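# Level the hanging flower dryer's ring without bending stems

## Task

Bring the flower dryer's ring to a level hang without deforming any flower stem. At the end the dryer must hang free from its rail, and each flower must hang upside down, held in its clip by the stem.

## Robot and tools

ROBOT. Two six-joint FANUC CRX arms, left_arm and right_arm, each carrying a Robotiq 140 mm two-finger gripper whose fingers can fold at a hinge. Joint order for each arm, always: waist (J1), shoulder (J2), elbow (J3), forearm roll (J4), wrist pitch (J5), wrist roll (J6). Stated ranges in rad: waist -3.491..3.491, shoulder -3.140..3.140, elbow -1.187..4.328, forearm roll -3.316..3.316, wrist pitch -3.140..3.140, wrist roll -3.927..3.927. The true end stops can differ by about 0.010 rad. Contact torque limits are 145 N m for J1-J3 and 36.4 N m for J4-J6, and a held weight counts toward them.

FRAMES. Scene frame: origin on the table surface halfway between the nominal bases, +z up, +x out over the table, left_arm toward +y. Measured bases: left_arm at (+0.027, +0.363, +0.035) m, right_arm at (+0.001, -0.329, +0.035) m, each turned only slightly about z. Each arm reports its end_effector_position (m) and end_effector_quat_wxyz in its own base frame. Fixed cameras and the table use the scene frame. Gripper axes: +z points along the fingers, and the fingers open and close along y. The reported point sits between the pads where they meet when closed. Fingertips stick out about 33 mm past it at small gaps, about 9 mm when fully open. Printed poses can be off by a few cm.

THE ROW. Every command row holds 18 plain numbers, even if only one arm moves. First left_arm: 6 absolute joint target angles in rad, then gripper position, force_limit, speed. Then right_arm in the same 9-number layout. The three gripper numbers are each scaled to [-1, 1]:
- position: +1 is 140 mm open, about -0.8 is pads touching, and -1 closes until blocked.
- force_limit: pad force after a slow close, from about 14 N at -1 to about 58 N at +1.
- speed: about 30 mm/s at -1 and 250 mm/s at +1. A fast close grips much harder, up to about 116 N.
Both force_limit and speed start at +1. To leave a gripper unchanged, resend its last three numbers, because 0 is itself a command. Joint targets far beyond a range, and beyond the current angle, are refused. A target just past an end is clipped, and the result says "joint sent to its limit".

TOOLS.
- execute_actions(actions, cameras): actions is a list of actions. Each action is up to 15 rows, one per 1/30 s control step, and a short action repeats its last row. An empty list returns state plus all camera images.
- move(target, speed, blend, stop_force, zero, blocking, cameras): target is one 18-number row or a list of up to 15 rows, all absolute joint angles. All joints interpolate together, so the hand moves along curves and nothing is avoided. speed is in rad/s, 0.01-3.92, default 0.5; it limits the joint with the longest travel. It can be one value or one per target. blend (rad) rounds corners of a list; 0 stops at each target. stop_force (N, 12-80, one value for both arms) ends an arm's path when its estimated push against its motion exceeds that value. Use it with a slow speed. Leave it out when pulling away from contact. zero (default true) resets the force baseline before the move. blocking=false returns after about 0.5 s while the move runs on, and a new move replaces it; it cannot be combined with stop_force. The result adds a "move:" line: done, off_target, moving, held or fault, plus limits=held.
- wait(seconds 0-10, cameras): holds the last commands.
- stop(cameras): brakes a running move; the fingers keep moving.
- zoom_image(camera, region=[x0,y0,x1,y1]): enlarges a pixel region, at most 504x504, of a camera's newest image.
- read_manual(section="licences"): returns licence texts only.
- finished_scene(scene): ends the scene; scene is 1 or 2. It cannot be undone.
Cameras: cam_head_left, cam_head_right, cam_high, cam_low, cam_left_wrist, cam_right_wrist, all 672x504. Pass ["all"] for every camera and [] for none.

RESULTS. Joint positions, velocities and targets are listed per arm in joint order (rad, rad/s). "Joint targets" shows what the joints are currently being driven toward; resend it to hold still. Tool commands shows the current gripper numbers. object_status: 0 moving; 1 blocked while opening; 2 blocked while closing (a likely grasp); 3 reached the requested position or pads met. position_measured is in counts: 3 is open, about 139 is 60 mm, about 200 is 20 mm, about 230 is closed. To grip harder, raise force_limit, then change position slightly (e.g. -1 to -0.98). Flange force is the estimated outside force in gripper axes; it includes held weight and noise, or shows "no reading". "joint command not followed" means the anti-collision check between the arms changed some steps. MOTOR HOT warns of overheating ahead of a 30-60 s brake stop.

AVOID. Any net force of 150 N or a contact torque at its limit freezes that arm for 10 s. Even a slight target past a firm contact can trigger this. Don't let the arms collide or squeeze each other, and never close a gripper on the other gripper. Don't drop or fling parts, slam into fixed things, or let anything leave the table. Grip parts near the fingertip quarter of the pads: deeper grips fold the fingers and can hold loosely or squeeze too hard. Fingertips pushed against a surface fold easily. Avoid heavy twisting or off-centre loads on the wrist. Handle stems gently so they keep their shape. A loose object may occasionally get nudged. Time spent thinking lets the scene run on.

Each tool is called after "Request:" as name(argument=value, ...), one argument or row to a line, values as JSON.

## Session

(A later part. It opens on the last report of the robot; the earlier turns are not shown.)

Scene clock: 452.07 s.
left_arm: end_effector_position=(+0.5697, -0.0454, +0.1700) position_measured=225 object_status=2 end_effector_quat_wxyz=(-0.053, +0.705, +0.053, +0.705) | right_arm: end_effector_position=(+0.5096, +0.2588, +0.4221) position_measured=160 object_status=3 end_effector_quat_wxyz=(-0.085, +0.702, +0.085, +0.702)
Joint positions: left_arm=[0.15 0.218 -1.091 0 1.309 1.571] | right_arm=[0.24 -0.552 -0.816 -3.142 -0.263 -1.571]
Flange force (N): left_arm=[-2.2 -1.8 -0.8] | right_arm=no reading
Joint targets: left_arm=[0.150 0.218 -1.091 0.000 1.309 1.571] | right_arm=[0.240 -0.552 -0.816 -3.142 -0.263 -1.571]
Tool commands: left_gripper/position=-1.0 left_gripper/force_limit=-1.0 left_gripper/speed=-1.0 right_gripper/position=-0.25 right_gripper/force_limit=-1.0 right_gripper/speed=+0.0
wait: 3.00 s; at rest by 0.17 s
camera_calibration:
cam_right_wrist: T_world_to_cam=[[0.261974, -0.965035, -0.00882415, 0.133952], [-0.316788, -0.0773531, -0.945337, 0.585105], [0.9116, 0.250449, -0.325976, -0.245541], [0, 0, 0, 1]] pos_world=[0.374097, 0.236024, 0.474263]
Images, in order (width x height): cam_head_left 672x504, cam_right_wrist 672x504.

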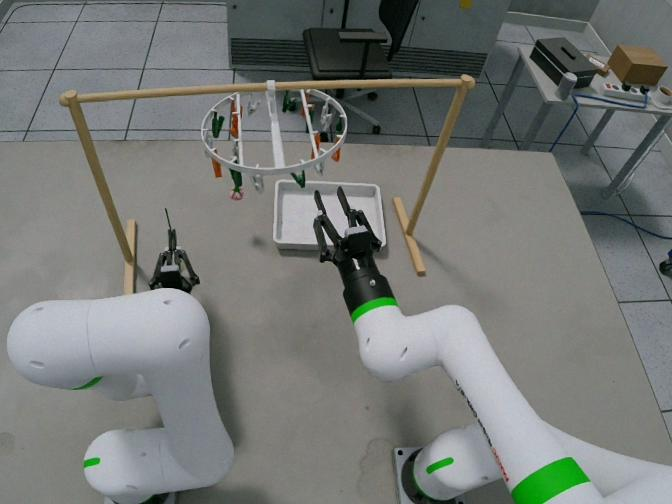

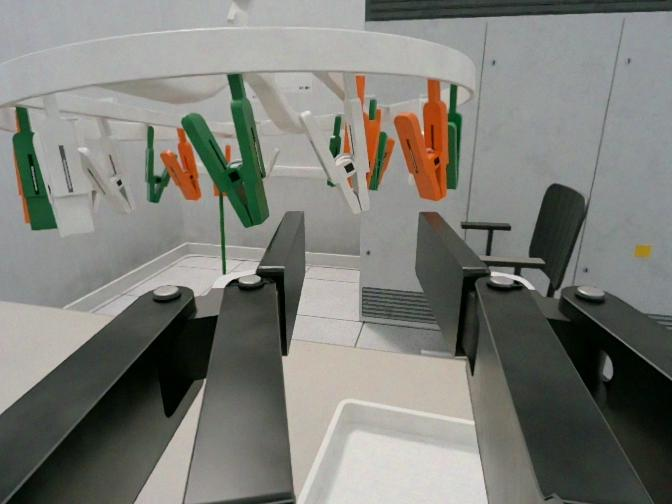

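Request:
move(
  target=[0.15,0.2178,-1.0909,0,1.3087,1.5708,-1,-1,-1,0.2557,-0.5575,-0.7219,-3.1416,-0.1644,-1.5708,-0.25,-1,0],
  speed=0.3,
  cameras=["cam_right_wrist"],
)

Request:
zoom_image(
  camera="cam_right_wrist",
  region=[260, 120, 460, 320],
)

Scene clock: 464.50 s.
left_arm: end_effector_position=(+0.5697, -0.0454, +0.1700) position_measured=225 object_status=2 end_effector_quat_wxyz=(-0.053, +0.705, +0.053, +0.705) | right_arm: end_effector_position=(+0.5126, +0.2684, +0.4625) position_measured=160 object_status=3 end_effector_quat_wxyz=(-0.090, +0.701, +0.090, +0.701)
Joint positions: left_arm=[0.15 0.218 -1.091 0 1.309 1.571] | right_arm=[0.256 -0.557 -0.722 -3.142 -0.164 -1.571]
Flange force (N): left_arm=[-1.9 0.2 -0.7] | right_arm=no reading
Joint targets: left_arm=[0.150 0.218 -1.091 0.000 1.309 1.571] | right_arm=[0.256 -0.557 -0.722 -3.142 -0.164 -1.571]
move: done
camera_calibration:
cam_right_wrist: T_world_to_cam=[[0.276638, -0.960934, -0.00875131, 0.134071], [-0.315537, -0.0822289, -0.945344, 0.625634], [0.907694, 0.264279, -0.325958, -0.239139], [0, 0, 0, 1]] pos_world=[0.377387, 0.243478, 0.514663]
Images, in order (width x height): cam_right_wrist 672x504.

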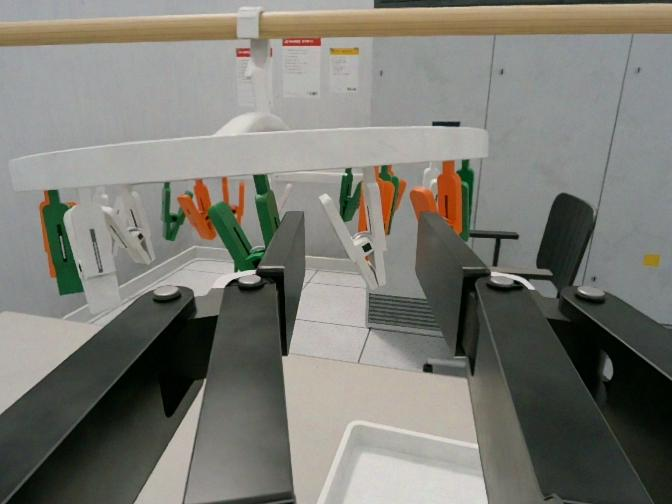

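Scaled by 2.520 from the camera's 672x504 image, which has a finer 960x720 frame.

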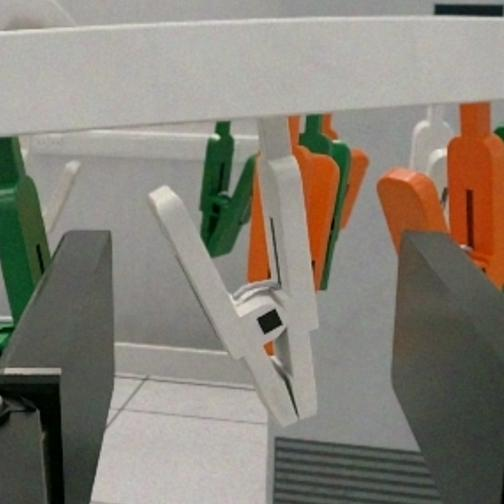

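Request:
move(
  target=[
    [0.15,0.2178,-1.0909,0,1.3087,1.5708,-1,-1,-1,0.2557,-0.3744,-0.619,-3.1416,-0.2446,-1.5708,-0.25,-1,0],
    [0.15,0.2178,-1.0909,0,1.3087,1.5708,-1,-1,-1,0.2557,-0.3744,-0.619,-3.1416,-0.2446,-1.5708,-1,-1,-1],
  ],
  speed=0.2,
  cameras=[],
)

Request:
wait(
  seconds=1.2,
  cameras=["cam_right_wrist"],
)

Request:
zoom_image(
  camera="cam_right_wrist",
  region=[270, 150, 470, 400],
)

Scene clock: 474.83 s.
left_arm: end_effector_position=(+0.5697, -0.0454, +0.1700) position_measured=225 object_status=2 end_effector_quat_wxyz=(-0.053, +0.705, +0.053, +0.705) | right_arm: end_effector_position=(+0.5706, +0.2835, +0.4625) position_measured=189 object_status=0 end_effector_quat_wxyz=(-0.090, +0.701, +0.090, +0.701)
Joint positions: left_arm=[0.15 0.218 -1.091 0 1.309 1.571] | right_arm=[0.256 -0.374 -0.619 -3.142 -0.245 -1.571]
Flange force (N): left_arm=[-0.9 -1.9 -0.3] | right_arm=no reading
Joint targets: left_arm=[0.150 0.218 -1.091 0.000 1.309 1.571] | right_arm=[0.256 -0.374 -0.619 -3.142 -0.245 -1.571]
move: done
No camera images: "cameras" was empty.

Scene clock: 476.03 s.
left_arm: end_effector_position=(+0.5697, -0.0454, +0.1700) position_measured=225 object_status=2 end_effector_quat_wxyz=(-0.053, +0.705, +0.053, +0.705) | right_arm: end_effector_position=(+0.5706, +0.2835, +0.4625) position_measured=189 object_status=2 end_effector_quat_wxyz=(-0.090, +0.701, +0.090, +0.701)
Joint positions: left_arm=[0.15 0.218 -1.091 0 1.309 1.571] | right_arm=[0.256 -0.374 -0.619 -3.142 -0.245 -1.571]
Flange force (N): left_arm=[-0.6 0.4 -0.9] | right_arm=no reading
Joint targets: left_arm=[0.150 0.218 -1.091 0.000 1.309 1.571] | right_arm=[0.256 -0.374 -0.619 -3.142 -0.245 -1.571]
Tool commands: left_gripper/position=-1.0 left_gripper/force_limit=-1.0 left_gripper/speed=-1.0 right_gripper/position=-1.0 right_gripper/force_limit=-1.0 right_gripper/speed=-1.0
wait: 1.20 s; at rest by 0.17 s
camera_calibration:
cam_right_wrist: T_world_to_cam=[[0.276607, -0.960942, -0.00884244, 0.132666], [-0.315562, -0.0821357, -0.945343, 0.645108], [0.907694, 0.264279, -0.325956, -0.295927], [0, 0, 0, 1]] pos_world=[0.435487, 0.258678, 0.514563]
Images, in order (width x height): cam_right_wrist 672x504.

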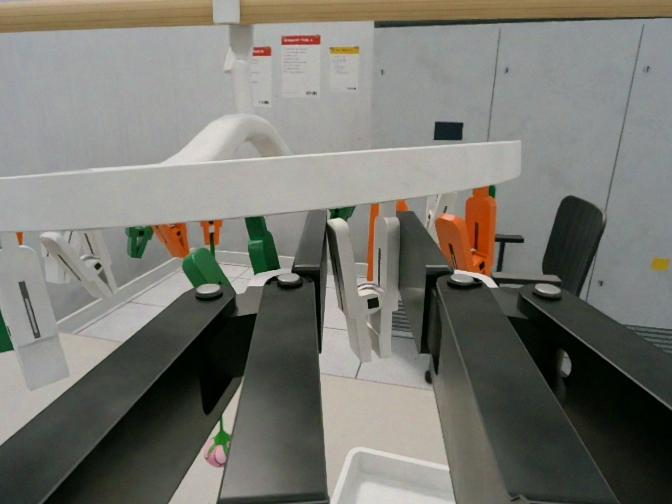

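Scaled by 2.016 from the camera's 672x504 image, which has a finer 960x720 frame.

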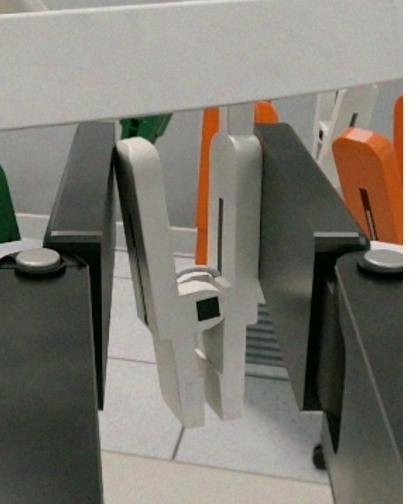

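Request:
move(
  target=[0.15,0.2178,-1.0909,0,1.3087,1.5708,-1,-1,-1,0.2557,-0.3744,-0.619,-3.1416,-0.2446,-1.5708,-0.97,0,-1],
  cameras=[],
)

Request:
wait(
  seconds=1,
  cameras=["cam_right_wrist","cam_left_wrist","cam_head_left"],
)

Request:
zoom_image(
  camera="cam_right_wrist",
  region=[270, 150, 470, 400],
)

Scene clock: 481.00 s.
left_arm: end_effector_position=(+0.5697, -0.0454, +0.1700) position_measured=225 object_status=2 end_effector_quat_wxyz=(-0.053, +0.705, +0.053, +0.705) | right_arm: end_effector_position=(+0.5706, +0.2835, +0.4625) position_measured=198 object_status=0 end_effector_quat_wxyz=(-0.090, +0.701, +0.090, +0.701)
Joint positions: left_arm=[0.15 0.218 -1.091 0 1.309 1.571] | right_arm=[0.256 -0.374 -0.619 -3.142 -0.245 -1.571]
Flange force (N): left_arm=[-1.7 0.2 -0.6] | right_arm=no reading
Joint targets: left_arm=[0.150 0.218 -1.091 0.000 1.309 1.571] | right_arm=[0.256 -0.374 -0.619 -3.142 -0.245 -1.571]
move: done
No camera images: "cameras" was empty.

Scene clock: 482.00 s.
left_arm: end_effector_position=(+0.5697, -0.0454, +0.1700) position_measured=225 object_status=2 end_effector_quat_wxyz=(-0.053, +0.705, +0.053, +0.705) | right_arm: end_effector_position=(+0.5706, +0.2835, +0.4625) position_measured=198 object_status=2 end_effector_quat_wxyz=(-0.090, +0.701, +0.090, +0.701)
Joint positions: left_arm=[0.15 0.218 -1.091 0 1.309 1.571] | right_arm=[0.256 -0.374 -0.619 -3.142 -0.245 -1.571]
Flange force (N): left_arm=[-0.9 -1.4 -0.3] | right_arm=no reading
Joint targets: left_arm=[0.150 0.218 -1.091 0.000 1.309 1.571] | right_arm=[0.256 -0.374 -0.619 -3.142 -0.245 -1.571]
Tool commands: left_gripper/position=-1.0 left_gripper/force_limit=-1.0 left_gripper/speed=-1.0 right_gripper/position=-0.97 right_gripper/force_limit=+0.0 right_gripper/speed=-1.0
wait: 1.00 s; at rest by 0.17 s
camera_calibration:
cam_left_wrist: T_world_to_cam=[[0.137963, -0.990431, 0.00370445, -0.116179], [-0.325983, -0.0489392, -0.944108, 0.350415], [0.935255, 0.129044, -0.329615, -0.327494], [0, 0, 0, 1]] pos_world=[0.436547, -0.0556568, 0.223313]
cam_right_wrist: T_world_to_cam=[[0.276607, -0.960942, -0.00884244, 0.132666], [-0.315562, -0.0821357, -0.945343, 0.645108], [0.907694, 0.264279, -0.325956, -0.295927], [0, 0, 0, 1]] pos_world=[0.435487, 0.258678, 0.514563]
Images, in order (width x height): cam_head_left 672x504, cam_left_wrist 672x504, cam_right_wrist 672x504.

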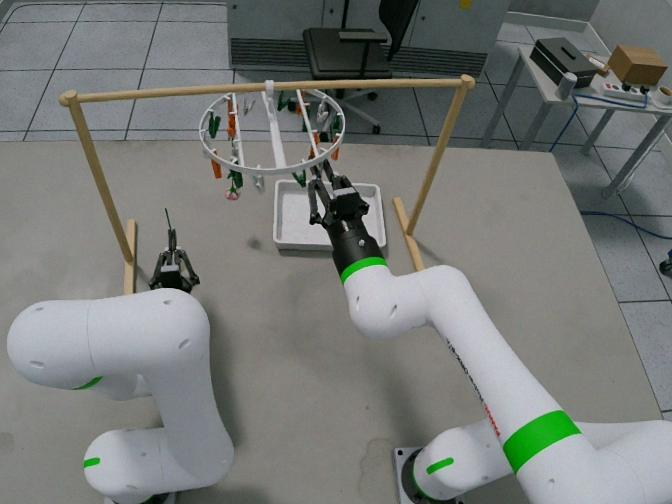

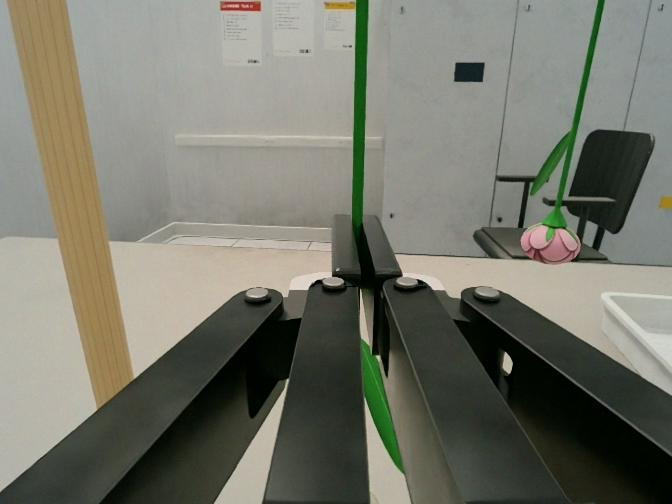

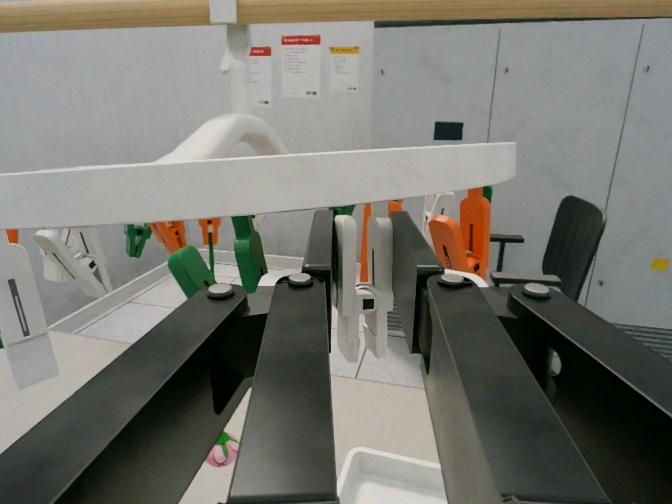

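Scaled by 2.016 from the camera's 672x504 image, which has a finer 960x720 frame.

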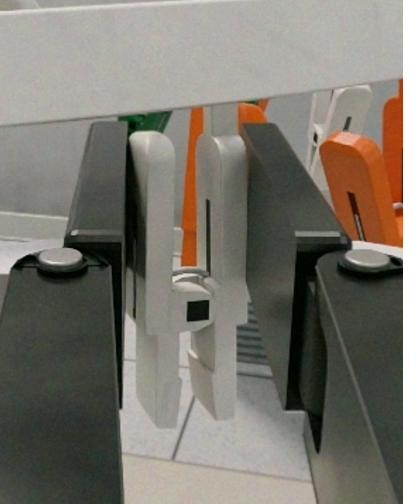

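Request:
move(
  target=[
    [-0.4303,0.2178,-1.0909,0,1.3087,1.5708,-1,-1,-1,0.2557,-0.3744,-0.619,-3.1416,-0.2446,-1.5708,-0.97,0,-1],
    [-0.4303,0.2193,-0.8178,0,1.0371,1.5708,-1,-1,-1,0.2557,-0.3744,-0.619,-3.1416,-0.2446,-1.5708,-0.97,0,-1],
  ],
  blend=[0.03,0],
  speed=0.35,
  cameras=["cam_right_wrist","cam_left_wrist","cam_head_left"],
)

Scene clock: 501.20 s.
left_arm: end_effector_position=(+0.5497, -0.3953, +0.2150) position_measured=225 object_status=2 end_effector_quat_wxyz=(+0.151, +0.691, -0.151, +0.691) | right_arm: end_effector_position=(+0.5706, +0.2835, +0.4625) position_measured=198 object_status=2 end_effector_quat_wxyz=(-0.090, +0.701, +0.090, +0.701)
Joint positions: left_arm=[-0.43 0.219 -0.818 0 1.037 1.571] | right_arm=[0.256 -0.374 -0.619 -3.142 -0.245 -1.571]
Flange force (N): left_arm=[-1.3 0.3 -0.6] | right_arm=no reading
Joint targets: left_arm=[-0.430 0.219 -0.818 0.000 1.037 1.571] | right_arm=[0.256 -0.374 -0.619 -3.142 -0.245 -1.571]
move: done
camera_calibration:
cam_left_wrist: T_world_to_cam=[[-0.427593, -0.903963, 0.00380122, -0.115148], [-0.299483, 0.137692, -0.944114, 0.428432], [0.852921, -0.404835, -0.329598, -0.414487], [0, 0, 0, 1]] pos_world=[0.432596, -0.33088, 0.268313]
cam_right_wrist: T_world_to_cam=[[0.276607, -0.960942, -0.00884244, 0.132666], [-0.315562, -0.0821357, -0.945343, 0.645108], [0.907694, 0.264279, -0.325956, -0.295927], [0, 0, 0, 1]] pos_world=[0.435487, 0.258678, 0.514563]
Images, in order (width x height): cam_head_left 672x504, cam_left_wrist 672x504, cam_right_wrist 672x504.

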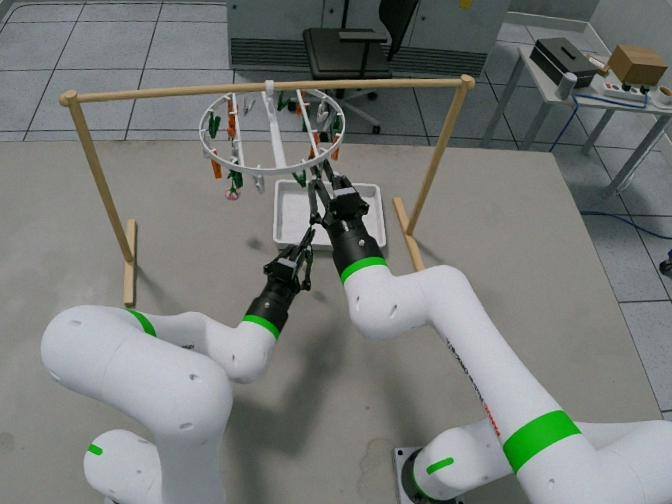

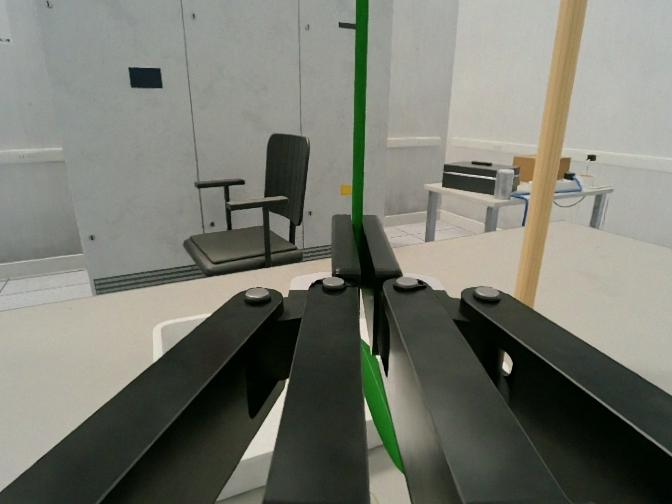

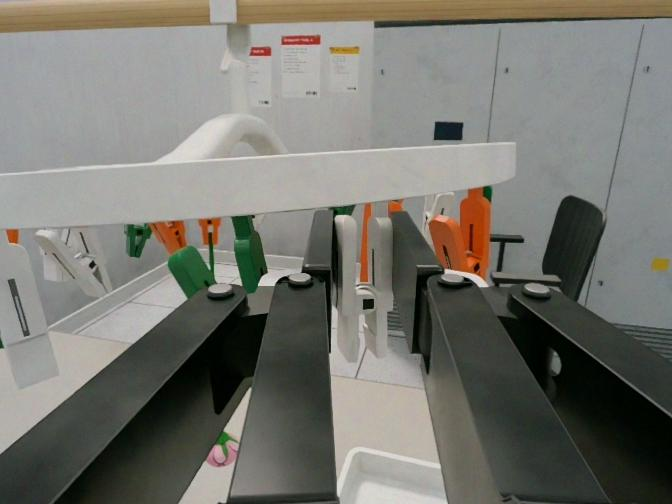

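Request:
move(
  target=[-0.4303,0.0253,-0.774,0,0.7993,1.5708,-1,-1,-1,0.2557,-0.3744,-0.619,-3.1416,-0.2446,-1.5708,-0.97,0,-1],
  speed=0.2,
  cameras=["cam_right_wrist","cam_head_left","cam_low"],
)

Request:
zoom_image(
  camera="cam_right_wrist",
  region=[270, 220, 470, 470],
)

Request:
zoom_image(
  camera="cam_head_left",
  region=[260, 130, 380, 260],
)

Scene clock: 507.77 s.
left_arm: end_effector_position=(+0.5517, -0.3963, +0.2866) position_measured=225 object_status=2 end_effector_quat_wxyz=(+0.151, +0.691, -0.151, +0.691) | right_arm: end_effector_position=(+0.5706, +0.2835, +0.4625) position_measured=198 object_status=2 end_effector_quat_wxyz=(-0.090, +0.701, +0.090, +0.701)
Joint positions: left_arm=[-0.43 0.025 -0.774 0 0.799 1.571] | right_arm=[0.256 -0.374 -0.619 -3.142 -0.245 -1.571]
Flange force (N): left_arm=[-1.1 1.3 1.2] | right_arm=no reading
Joint targets: left_arm=[-0.430 0.025 -0.774 0.000 0.799 1.571] | right_arm=[0.256 -0.374 -0.619 -3.142 -0.245 -1.571]
move: done
camera_calibration:
cam_right_wrist: T_world_to_cam=[[0.276607, -0.960942, -0.00884244, 0.132666], [-0.315562, -0.0821357, -0.945343, 0.645108], [0.907694, 0.264279, -0.325956, -0.295927], [0, 0, 0, 1]] pos_world=[0.435487, 0.258678, 0.514563]
Images, in order (width x height): cam_head_left 672x504, cam_low 672x504, cam_right_wrist 672x504.

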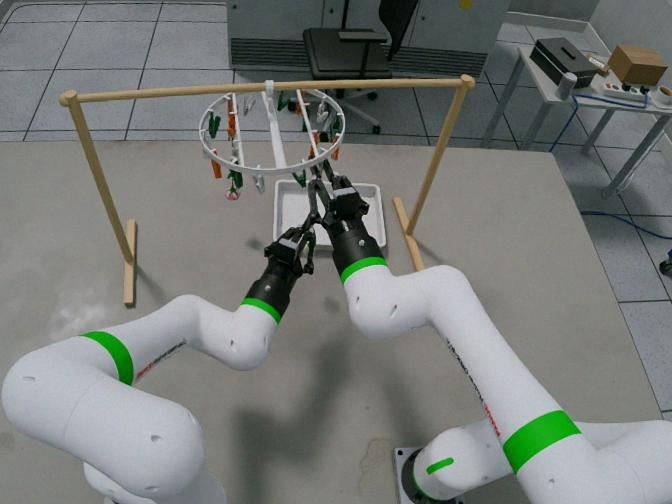

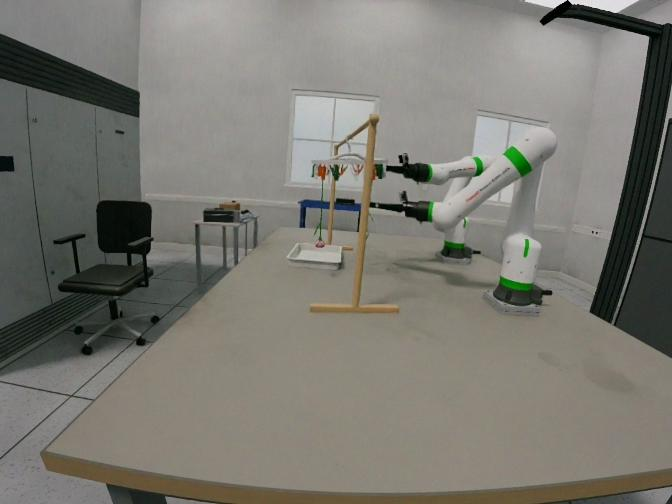

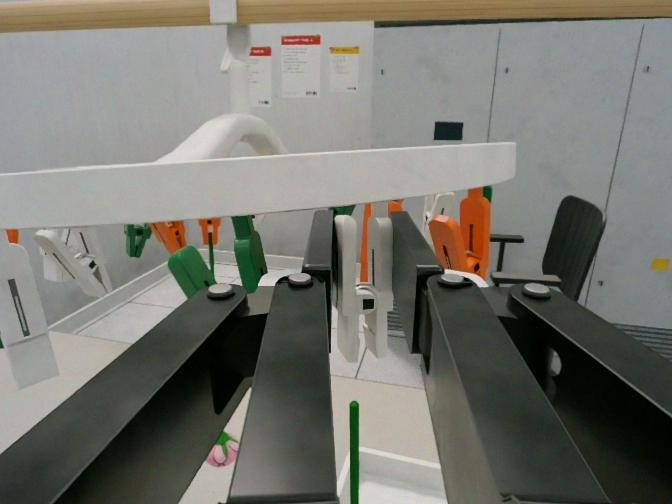

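Scaled by 2.016 from the camera's 672x504 image, which has a finer 960x720 frame.

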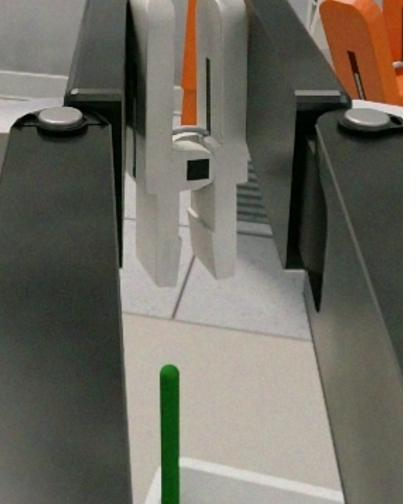

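Scaled by 3.877 from the camera's 672x504 image, which has a finer 960x720 frame.

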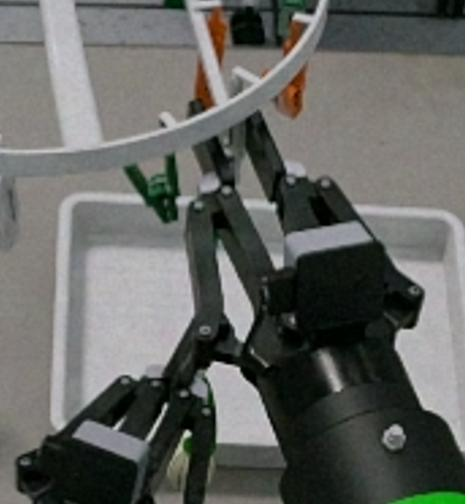

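Request:
zoom_image(
  camera="cam_low",
  region=[340, 140, 420, 250],
)

Scaled by 4.582 from the camera's 672x504 image, which has a finer 960x720 frame.

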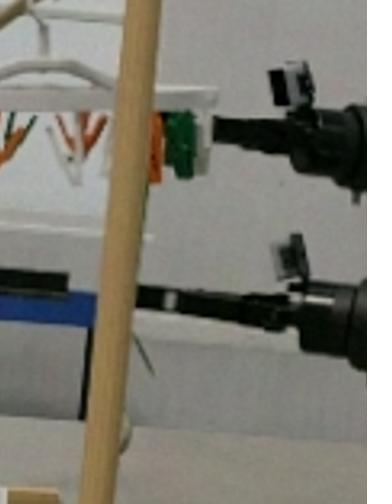

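Request:
move(
  target=[
    [-0.4298,0.0399,-0.7587,0,0.7986,1.5708,-1,-1,-1,0.2557,-0.3744,-0.619,-3.1416,-0.2446,-1.5708,-0.97,0,-1],
    [-0.4298,0.0049,-0.746,0,0.7509,1.5708,-1,-1,-1,0.2557,-0.3744,-0.619,-3.1416,-0.2446,-1.5708,-0.97,0,-1],
  ],
  speed=0.1,
  cameras=["cam_right_wrist","cam_head_left","cam_left_wrist","cam_high"],
)

Request:
zoom_image(
  camera="cam_right_wrist",
  region=[270, 220, 470, 470],
)

Request:
zoom_image(
  camera="cam_high",
  region=[250, 150, 450, 320],
)

Scene clock: 534.97 s.
left_arm: end_effector_position=(+0.5575, -0.3986, +0.3016) position_measured=225 object_status=2 end_effector_quat_wxyz=(+0.151, +0.691, -0.151, +0.691) | right_arm: end_effector_position=(+0.5706, +0.2835, +0.4625) position_measured=198 object_status=2 end_effector_quat_wxyz=(-0.090, +0.701, +0.090, +0.701)
Joint positions: left_arm=[-0.43 0.005 -0.746 0 0.751 1.571] | right_arm=[0.256 -0.374 -0.619 -3.142 -0.245 -1.571]
Flange force (N): left_arm=[-1.5 2.0 0.4] | right_arm=no reading
Joint targets: left_arm=[-0.430 0.005 -0.746 0.000 0.751 1.571] | right_arm=[0.256 -0.374 -0.619 -3.142 -0.245 -1.571]
move: done
camera_calibration:
cam_left_wrist: T_world_to_cam=[[-0.427172, -0.904162, 0.00378106, -0.115328], [-0.299536, 0.137568, -0.944115, 0.512996], [0.853113, -0.404432, -0.329595, -0.393969], [0, 0, 0, 1]] pos_world=[0.440496, -0.33418, 0.354913]
cam_right_wrist: T_world_to_cam=[[0.276607, -0.960942, -0.00884244, 0.132666], [-0.315562, -0.0821357, -0.945343, 0.645108], [0.907694, 0.264279, -0.325956, -0.295927], [0, 0, 0, 1]] pos_world=[0.435487, 0.258678, 0.514563]
Images, in order (width x height): cam_head_left 672x504, cam_high 672x504, cam_left_wrist 672x504, cam_right_wrist 672x504.

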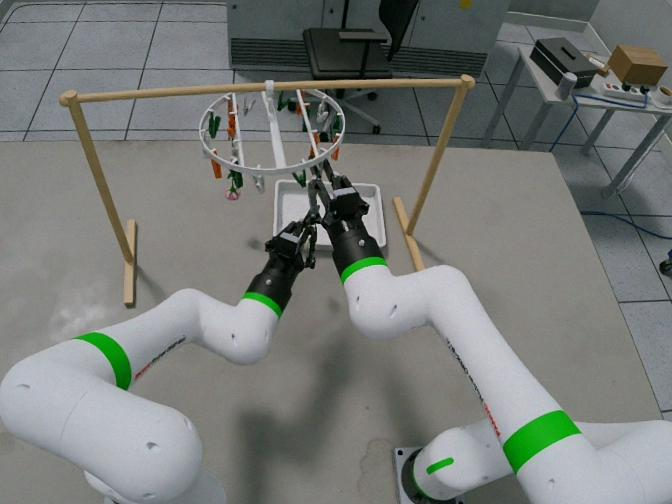

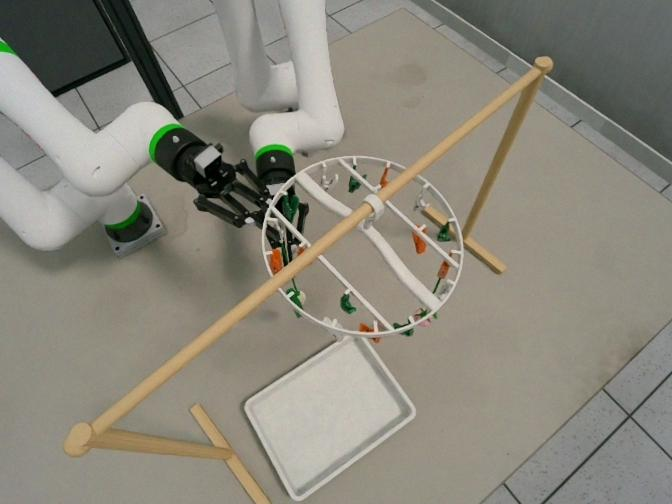

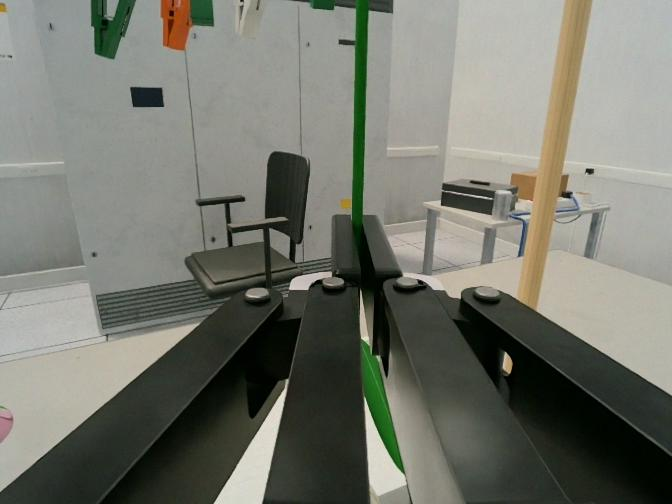

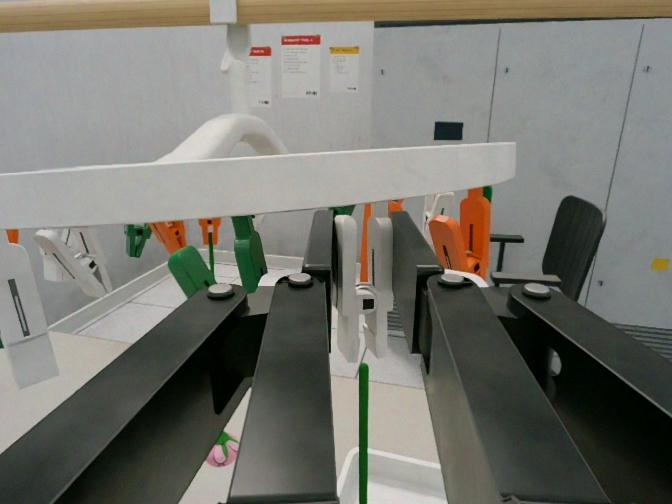

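Scaled by 2.016 from the camera's 672x504 image, which has a finer 960x720 frame.

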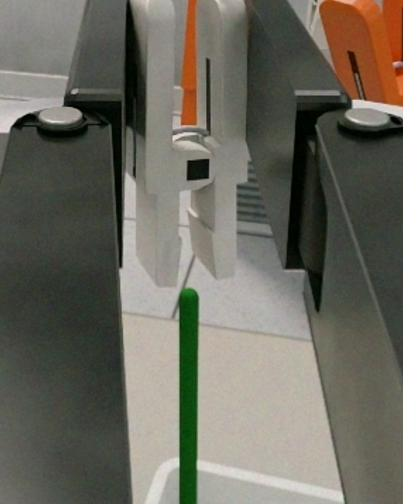

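Scaled by 2.520 from the camera's 672x504 image, which has a finer 960x720 frame.

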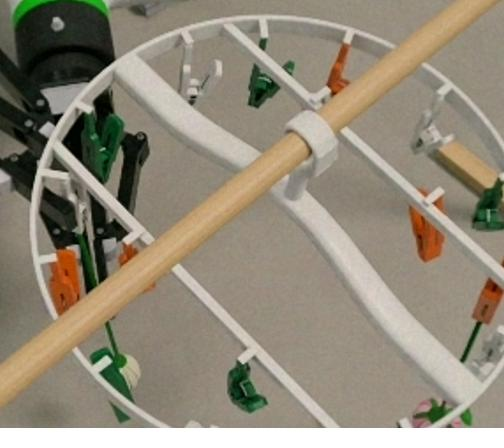

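Request:
zoom_image(
  camera="cam_high",
  region=[260, 205, 310, 260],
)

Scaled by 9.164 from the camera's 672x504 image, which has a finer 960x720 frame.

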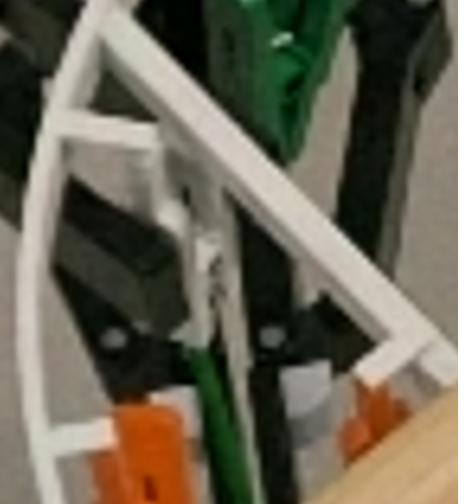

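Request:
move(
  target=[
    [-0.4251,0.0126,-0.7382,0,0.7508,1.5708,-1,-1,-1,0.2557,-0.3744,-0.619,-3.1416,-0.2446,-1.5708,-0.97,0,-1],
    [-0.4251,-0.025,-0.7215,0,0.6965,1.5708,-1,-1,-1,0.2557,-0.3744,-0.619,-3.1416,-0.2446,-1.5708,-0.97,0,-1],
  ],
  speed=0.06,
  cameras=["cam_right_wrist","cam_high"],
)

Request:
zoom_image(
  camera="cam_right_wrist",
  region=[310, 200, 430, 400],
)

Request:
zoom_image(
  camera="cam_high",
  region=[260, 205, 310, 260],
)

Scene clock: 563.70 s.
left_arm: end_effector_position=(+0.5623, -0.3973, +0.3190) position_measured=225 object_status=2 end_effector_quat_wxyz=(+0.149, +0.691, -0.149, +0.691) | right_arm: end_effector_position=(+0.5706, +0.2835, +0.4625) position_measured=198 object_status=2 end_effector_quat_wxyz=(-0.090, +0.701, +0.090, +0.701)
Joint positions: left_arm=[-0.425 -0.025 -0.722 0 0.697 1.571] | right_arm=[0.256 -0.374 -0.619 -3.142 -0.245 -1.571]
Flange force (N): left_arm=[-0.9 2.9 0.4] | right_arm=no reading
Joint targets: left_arm=[-0.425 -0.025 -0.722 0.000 0.697 1.571] | right_arm=[0.256 -0.374 -0.619 -3.142 -0.245 -1.571]
move: done
camera_calibration:
cam_right_wrist: T_world_to_cam=[[0.276607, -0.960942, -0.00884244, 0.132666], [-0.315562, -0.0821357, -0.945343, 0.645108], [0.907694, 0.264279, -0.325956, -0.295927], [0, 0, 0, 1]] pos_world=[0.435487, 0.258678, 0.514563]
Images, in order (width x height): cam_high 672x504, cam_right_wrist 672x504.

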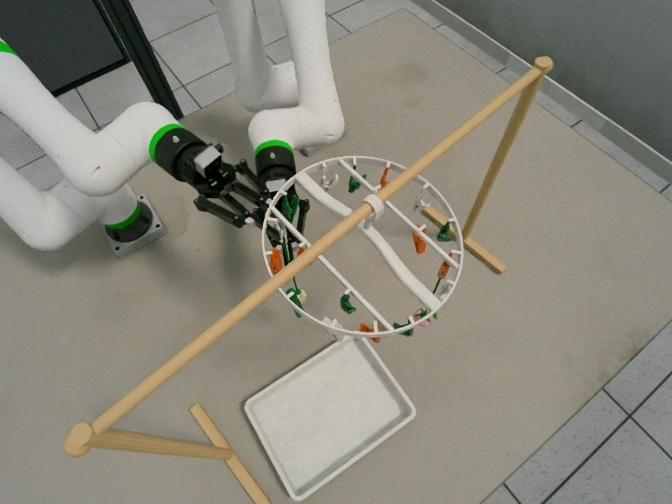

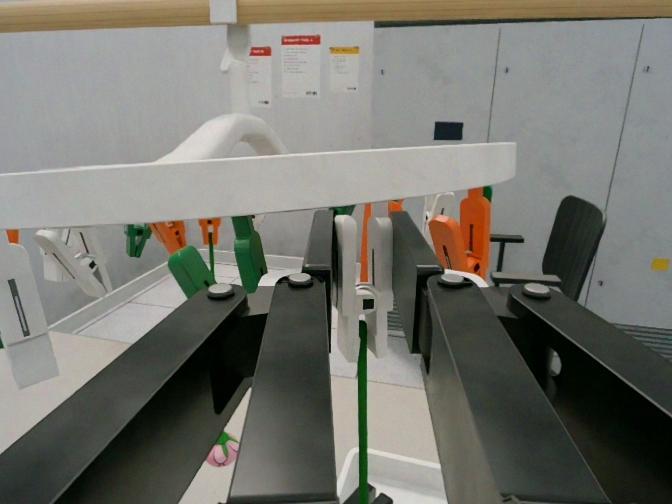

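Scaled by 2.520 from the camera's 672x504 image, which has a finer 960x720 frame.

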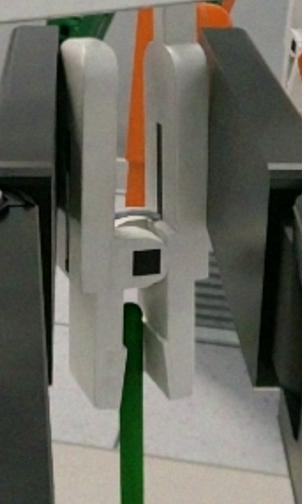

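Scaled by 9.164 from the camera's 672x504 image, which has a finer 960x720 frame.

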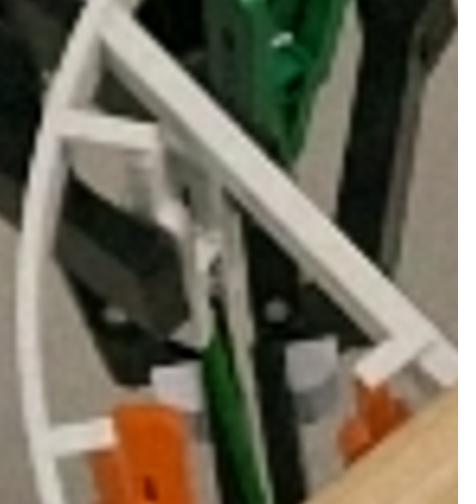

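Request:
move(
  target=[-0.4251,-0.025,-0.7215,0,0.6965,1.5708,-1,-1,-1,0.2557,-0.3744,-0.619,-3.1416,-0.2446,-1.5708,-0.25,0,-1],
  cameras=[],
)

Request:
wait(
  seconds=0.8,
  cameras=["cam_right_wrist","cam_high"],
)

Request:
zoom_image(
  camera="cam_right_wrist",
  region=[310, 200, 430, 400],
)

Scene clock: 568.97 s.
left_arm: end_effector_position=(+0.5623, -0.3973, +0.3190) position_measured=225 object_status=2 end_effector_quat_wxyz=(+0.149, +0.691, -0.149, +0.691) | right_arm: end_effector_position=(+0.5706, +0.2835, +0.4625) position_measured=160 object_status=0 end_effector_quat_wxyz=(-0.090, +0.701, +0.090, +0.701)
Joint positions: left_arm=[-0.425 -0.025 -0.721 0 0.696 1.571] | right_arm=[0.256 -0.374 -0.619 -3.142 -0.245 -1.571]
Flange force (N): left_arm=[0.0 2.3 -0.7] | right_arm=no reading
Joint targets: left_arm=[-0.425 -0.025 -0.722 0.000 0.697 1.571] | right_arm=[0.256 -0.374 -0.619 -3.142 -0.245 -1.571]
move: done
No camera images: "cameras" was empty.

Scene clock: 569.77 s.
left_arm: end_effector_position=(+0.5623, -0.3973, +0.3190) position_measured=225 object_status=2 end_effector_quat_wxyz=(+0.149, +0.691, -0.149, +0.691) | right_arm: end_effector_position=(+0.5706, +0.2835, +0.4625) position_measured=160 object_status=3 end_effector_quat_wxyz=(-0.090, +0.701, +0.090, +0.701)
Joint positions: left_arm=[-0.425 -0.025 -0.721 0 0.696 1.571] | right_arm=[0.256 -0.374 -0.619 -3.142 -0.245 -1.571]
Flange force (N): left_arm=[-1.0 3.0 -0.9] | right_arm=no reading
Joint targets: left_arm=[-0.425 -0.025 -0.722 0.000 0.697 1.571] | right_arm=[0.256 -0.374 -0.619 -3.142 -0.245 -1.571]
Tool commands: left_gripper/position=-1.0 left_gripper/force_limit=-1.0 left_gripper/speed=-1.0 right_gripper/position=-0.25 right_gripper/force_limit=+0.0 right_gripper/speed=-1.0
wait: 0.80 s; at rest by 0.17 s
camera_calibration:
cam_right_wrist: T_world_to_cam=[[0.276607, -0.960942, -0.00884244, 0.132666], [-0.315562, -0.0821357, -0.945343, 0.645108], [0.907694, 0.264279, -0.325956, -0.295927], [0, 0, 0, 1]] pos_world=[0.435487, 0.258678, 0.514563]
Images, in order (width x height): cam_high 672x504, cam_right_wrist 672x504.

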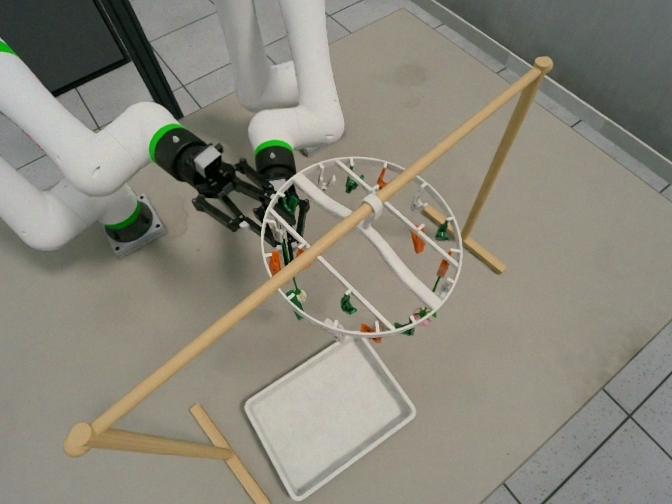

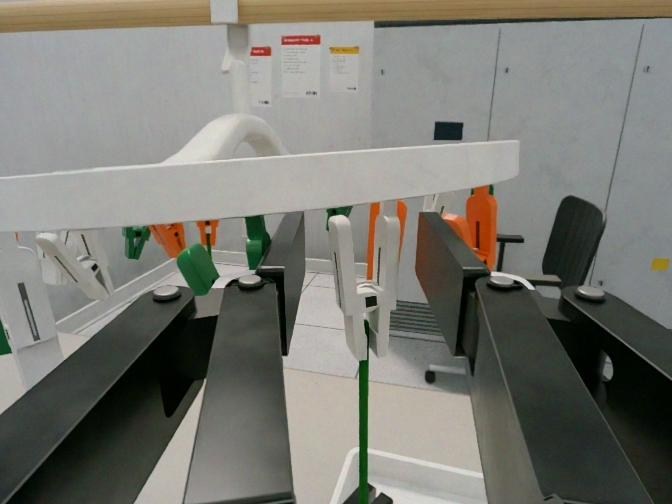

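Scaled by 2.520 from the camera's 672x504 image, which has a finer 960x720 frame.

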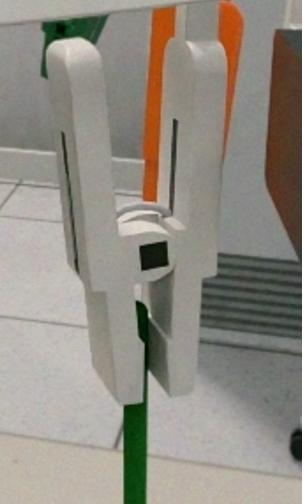

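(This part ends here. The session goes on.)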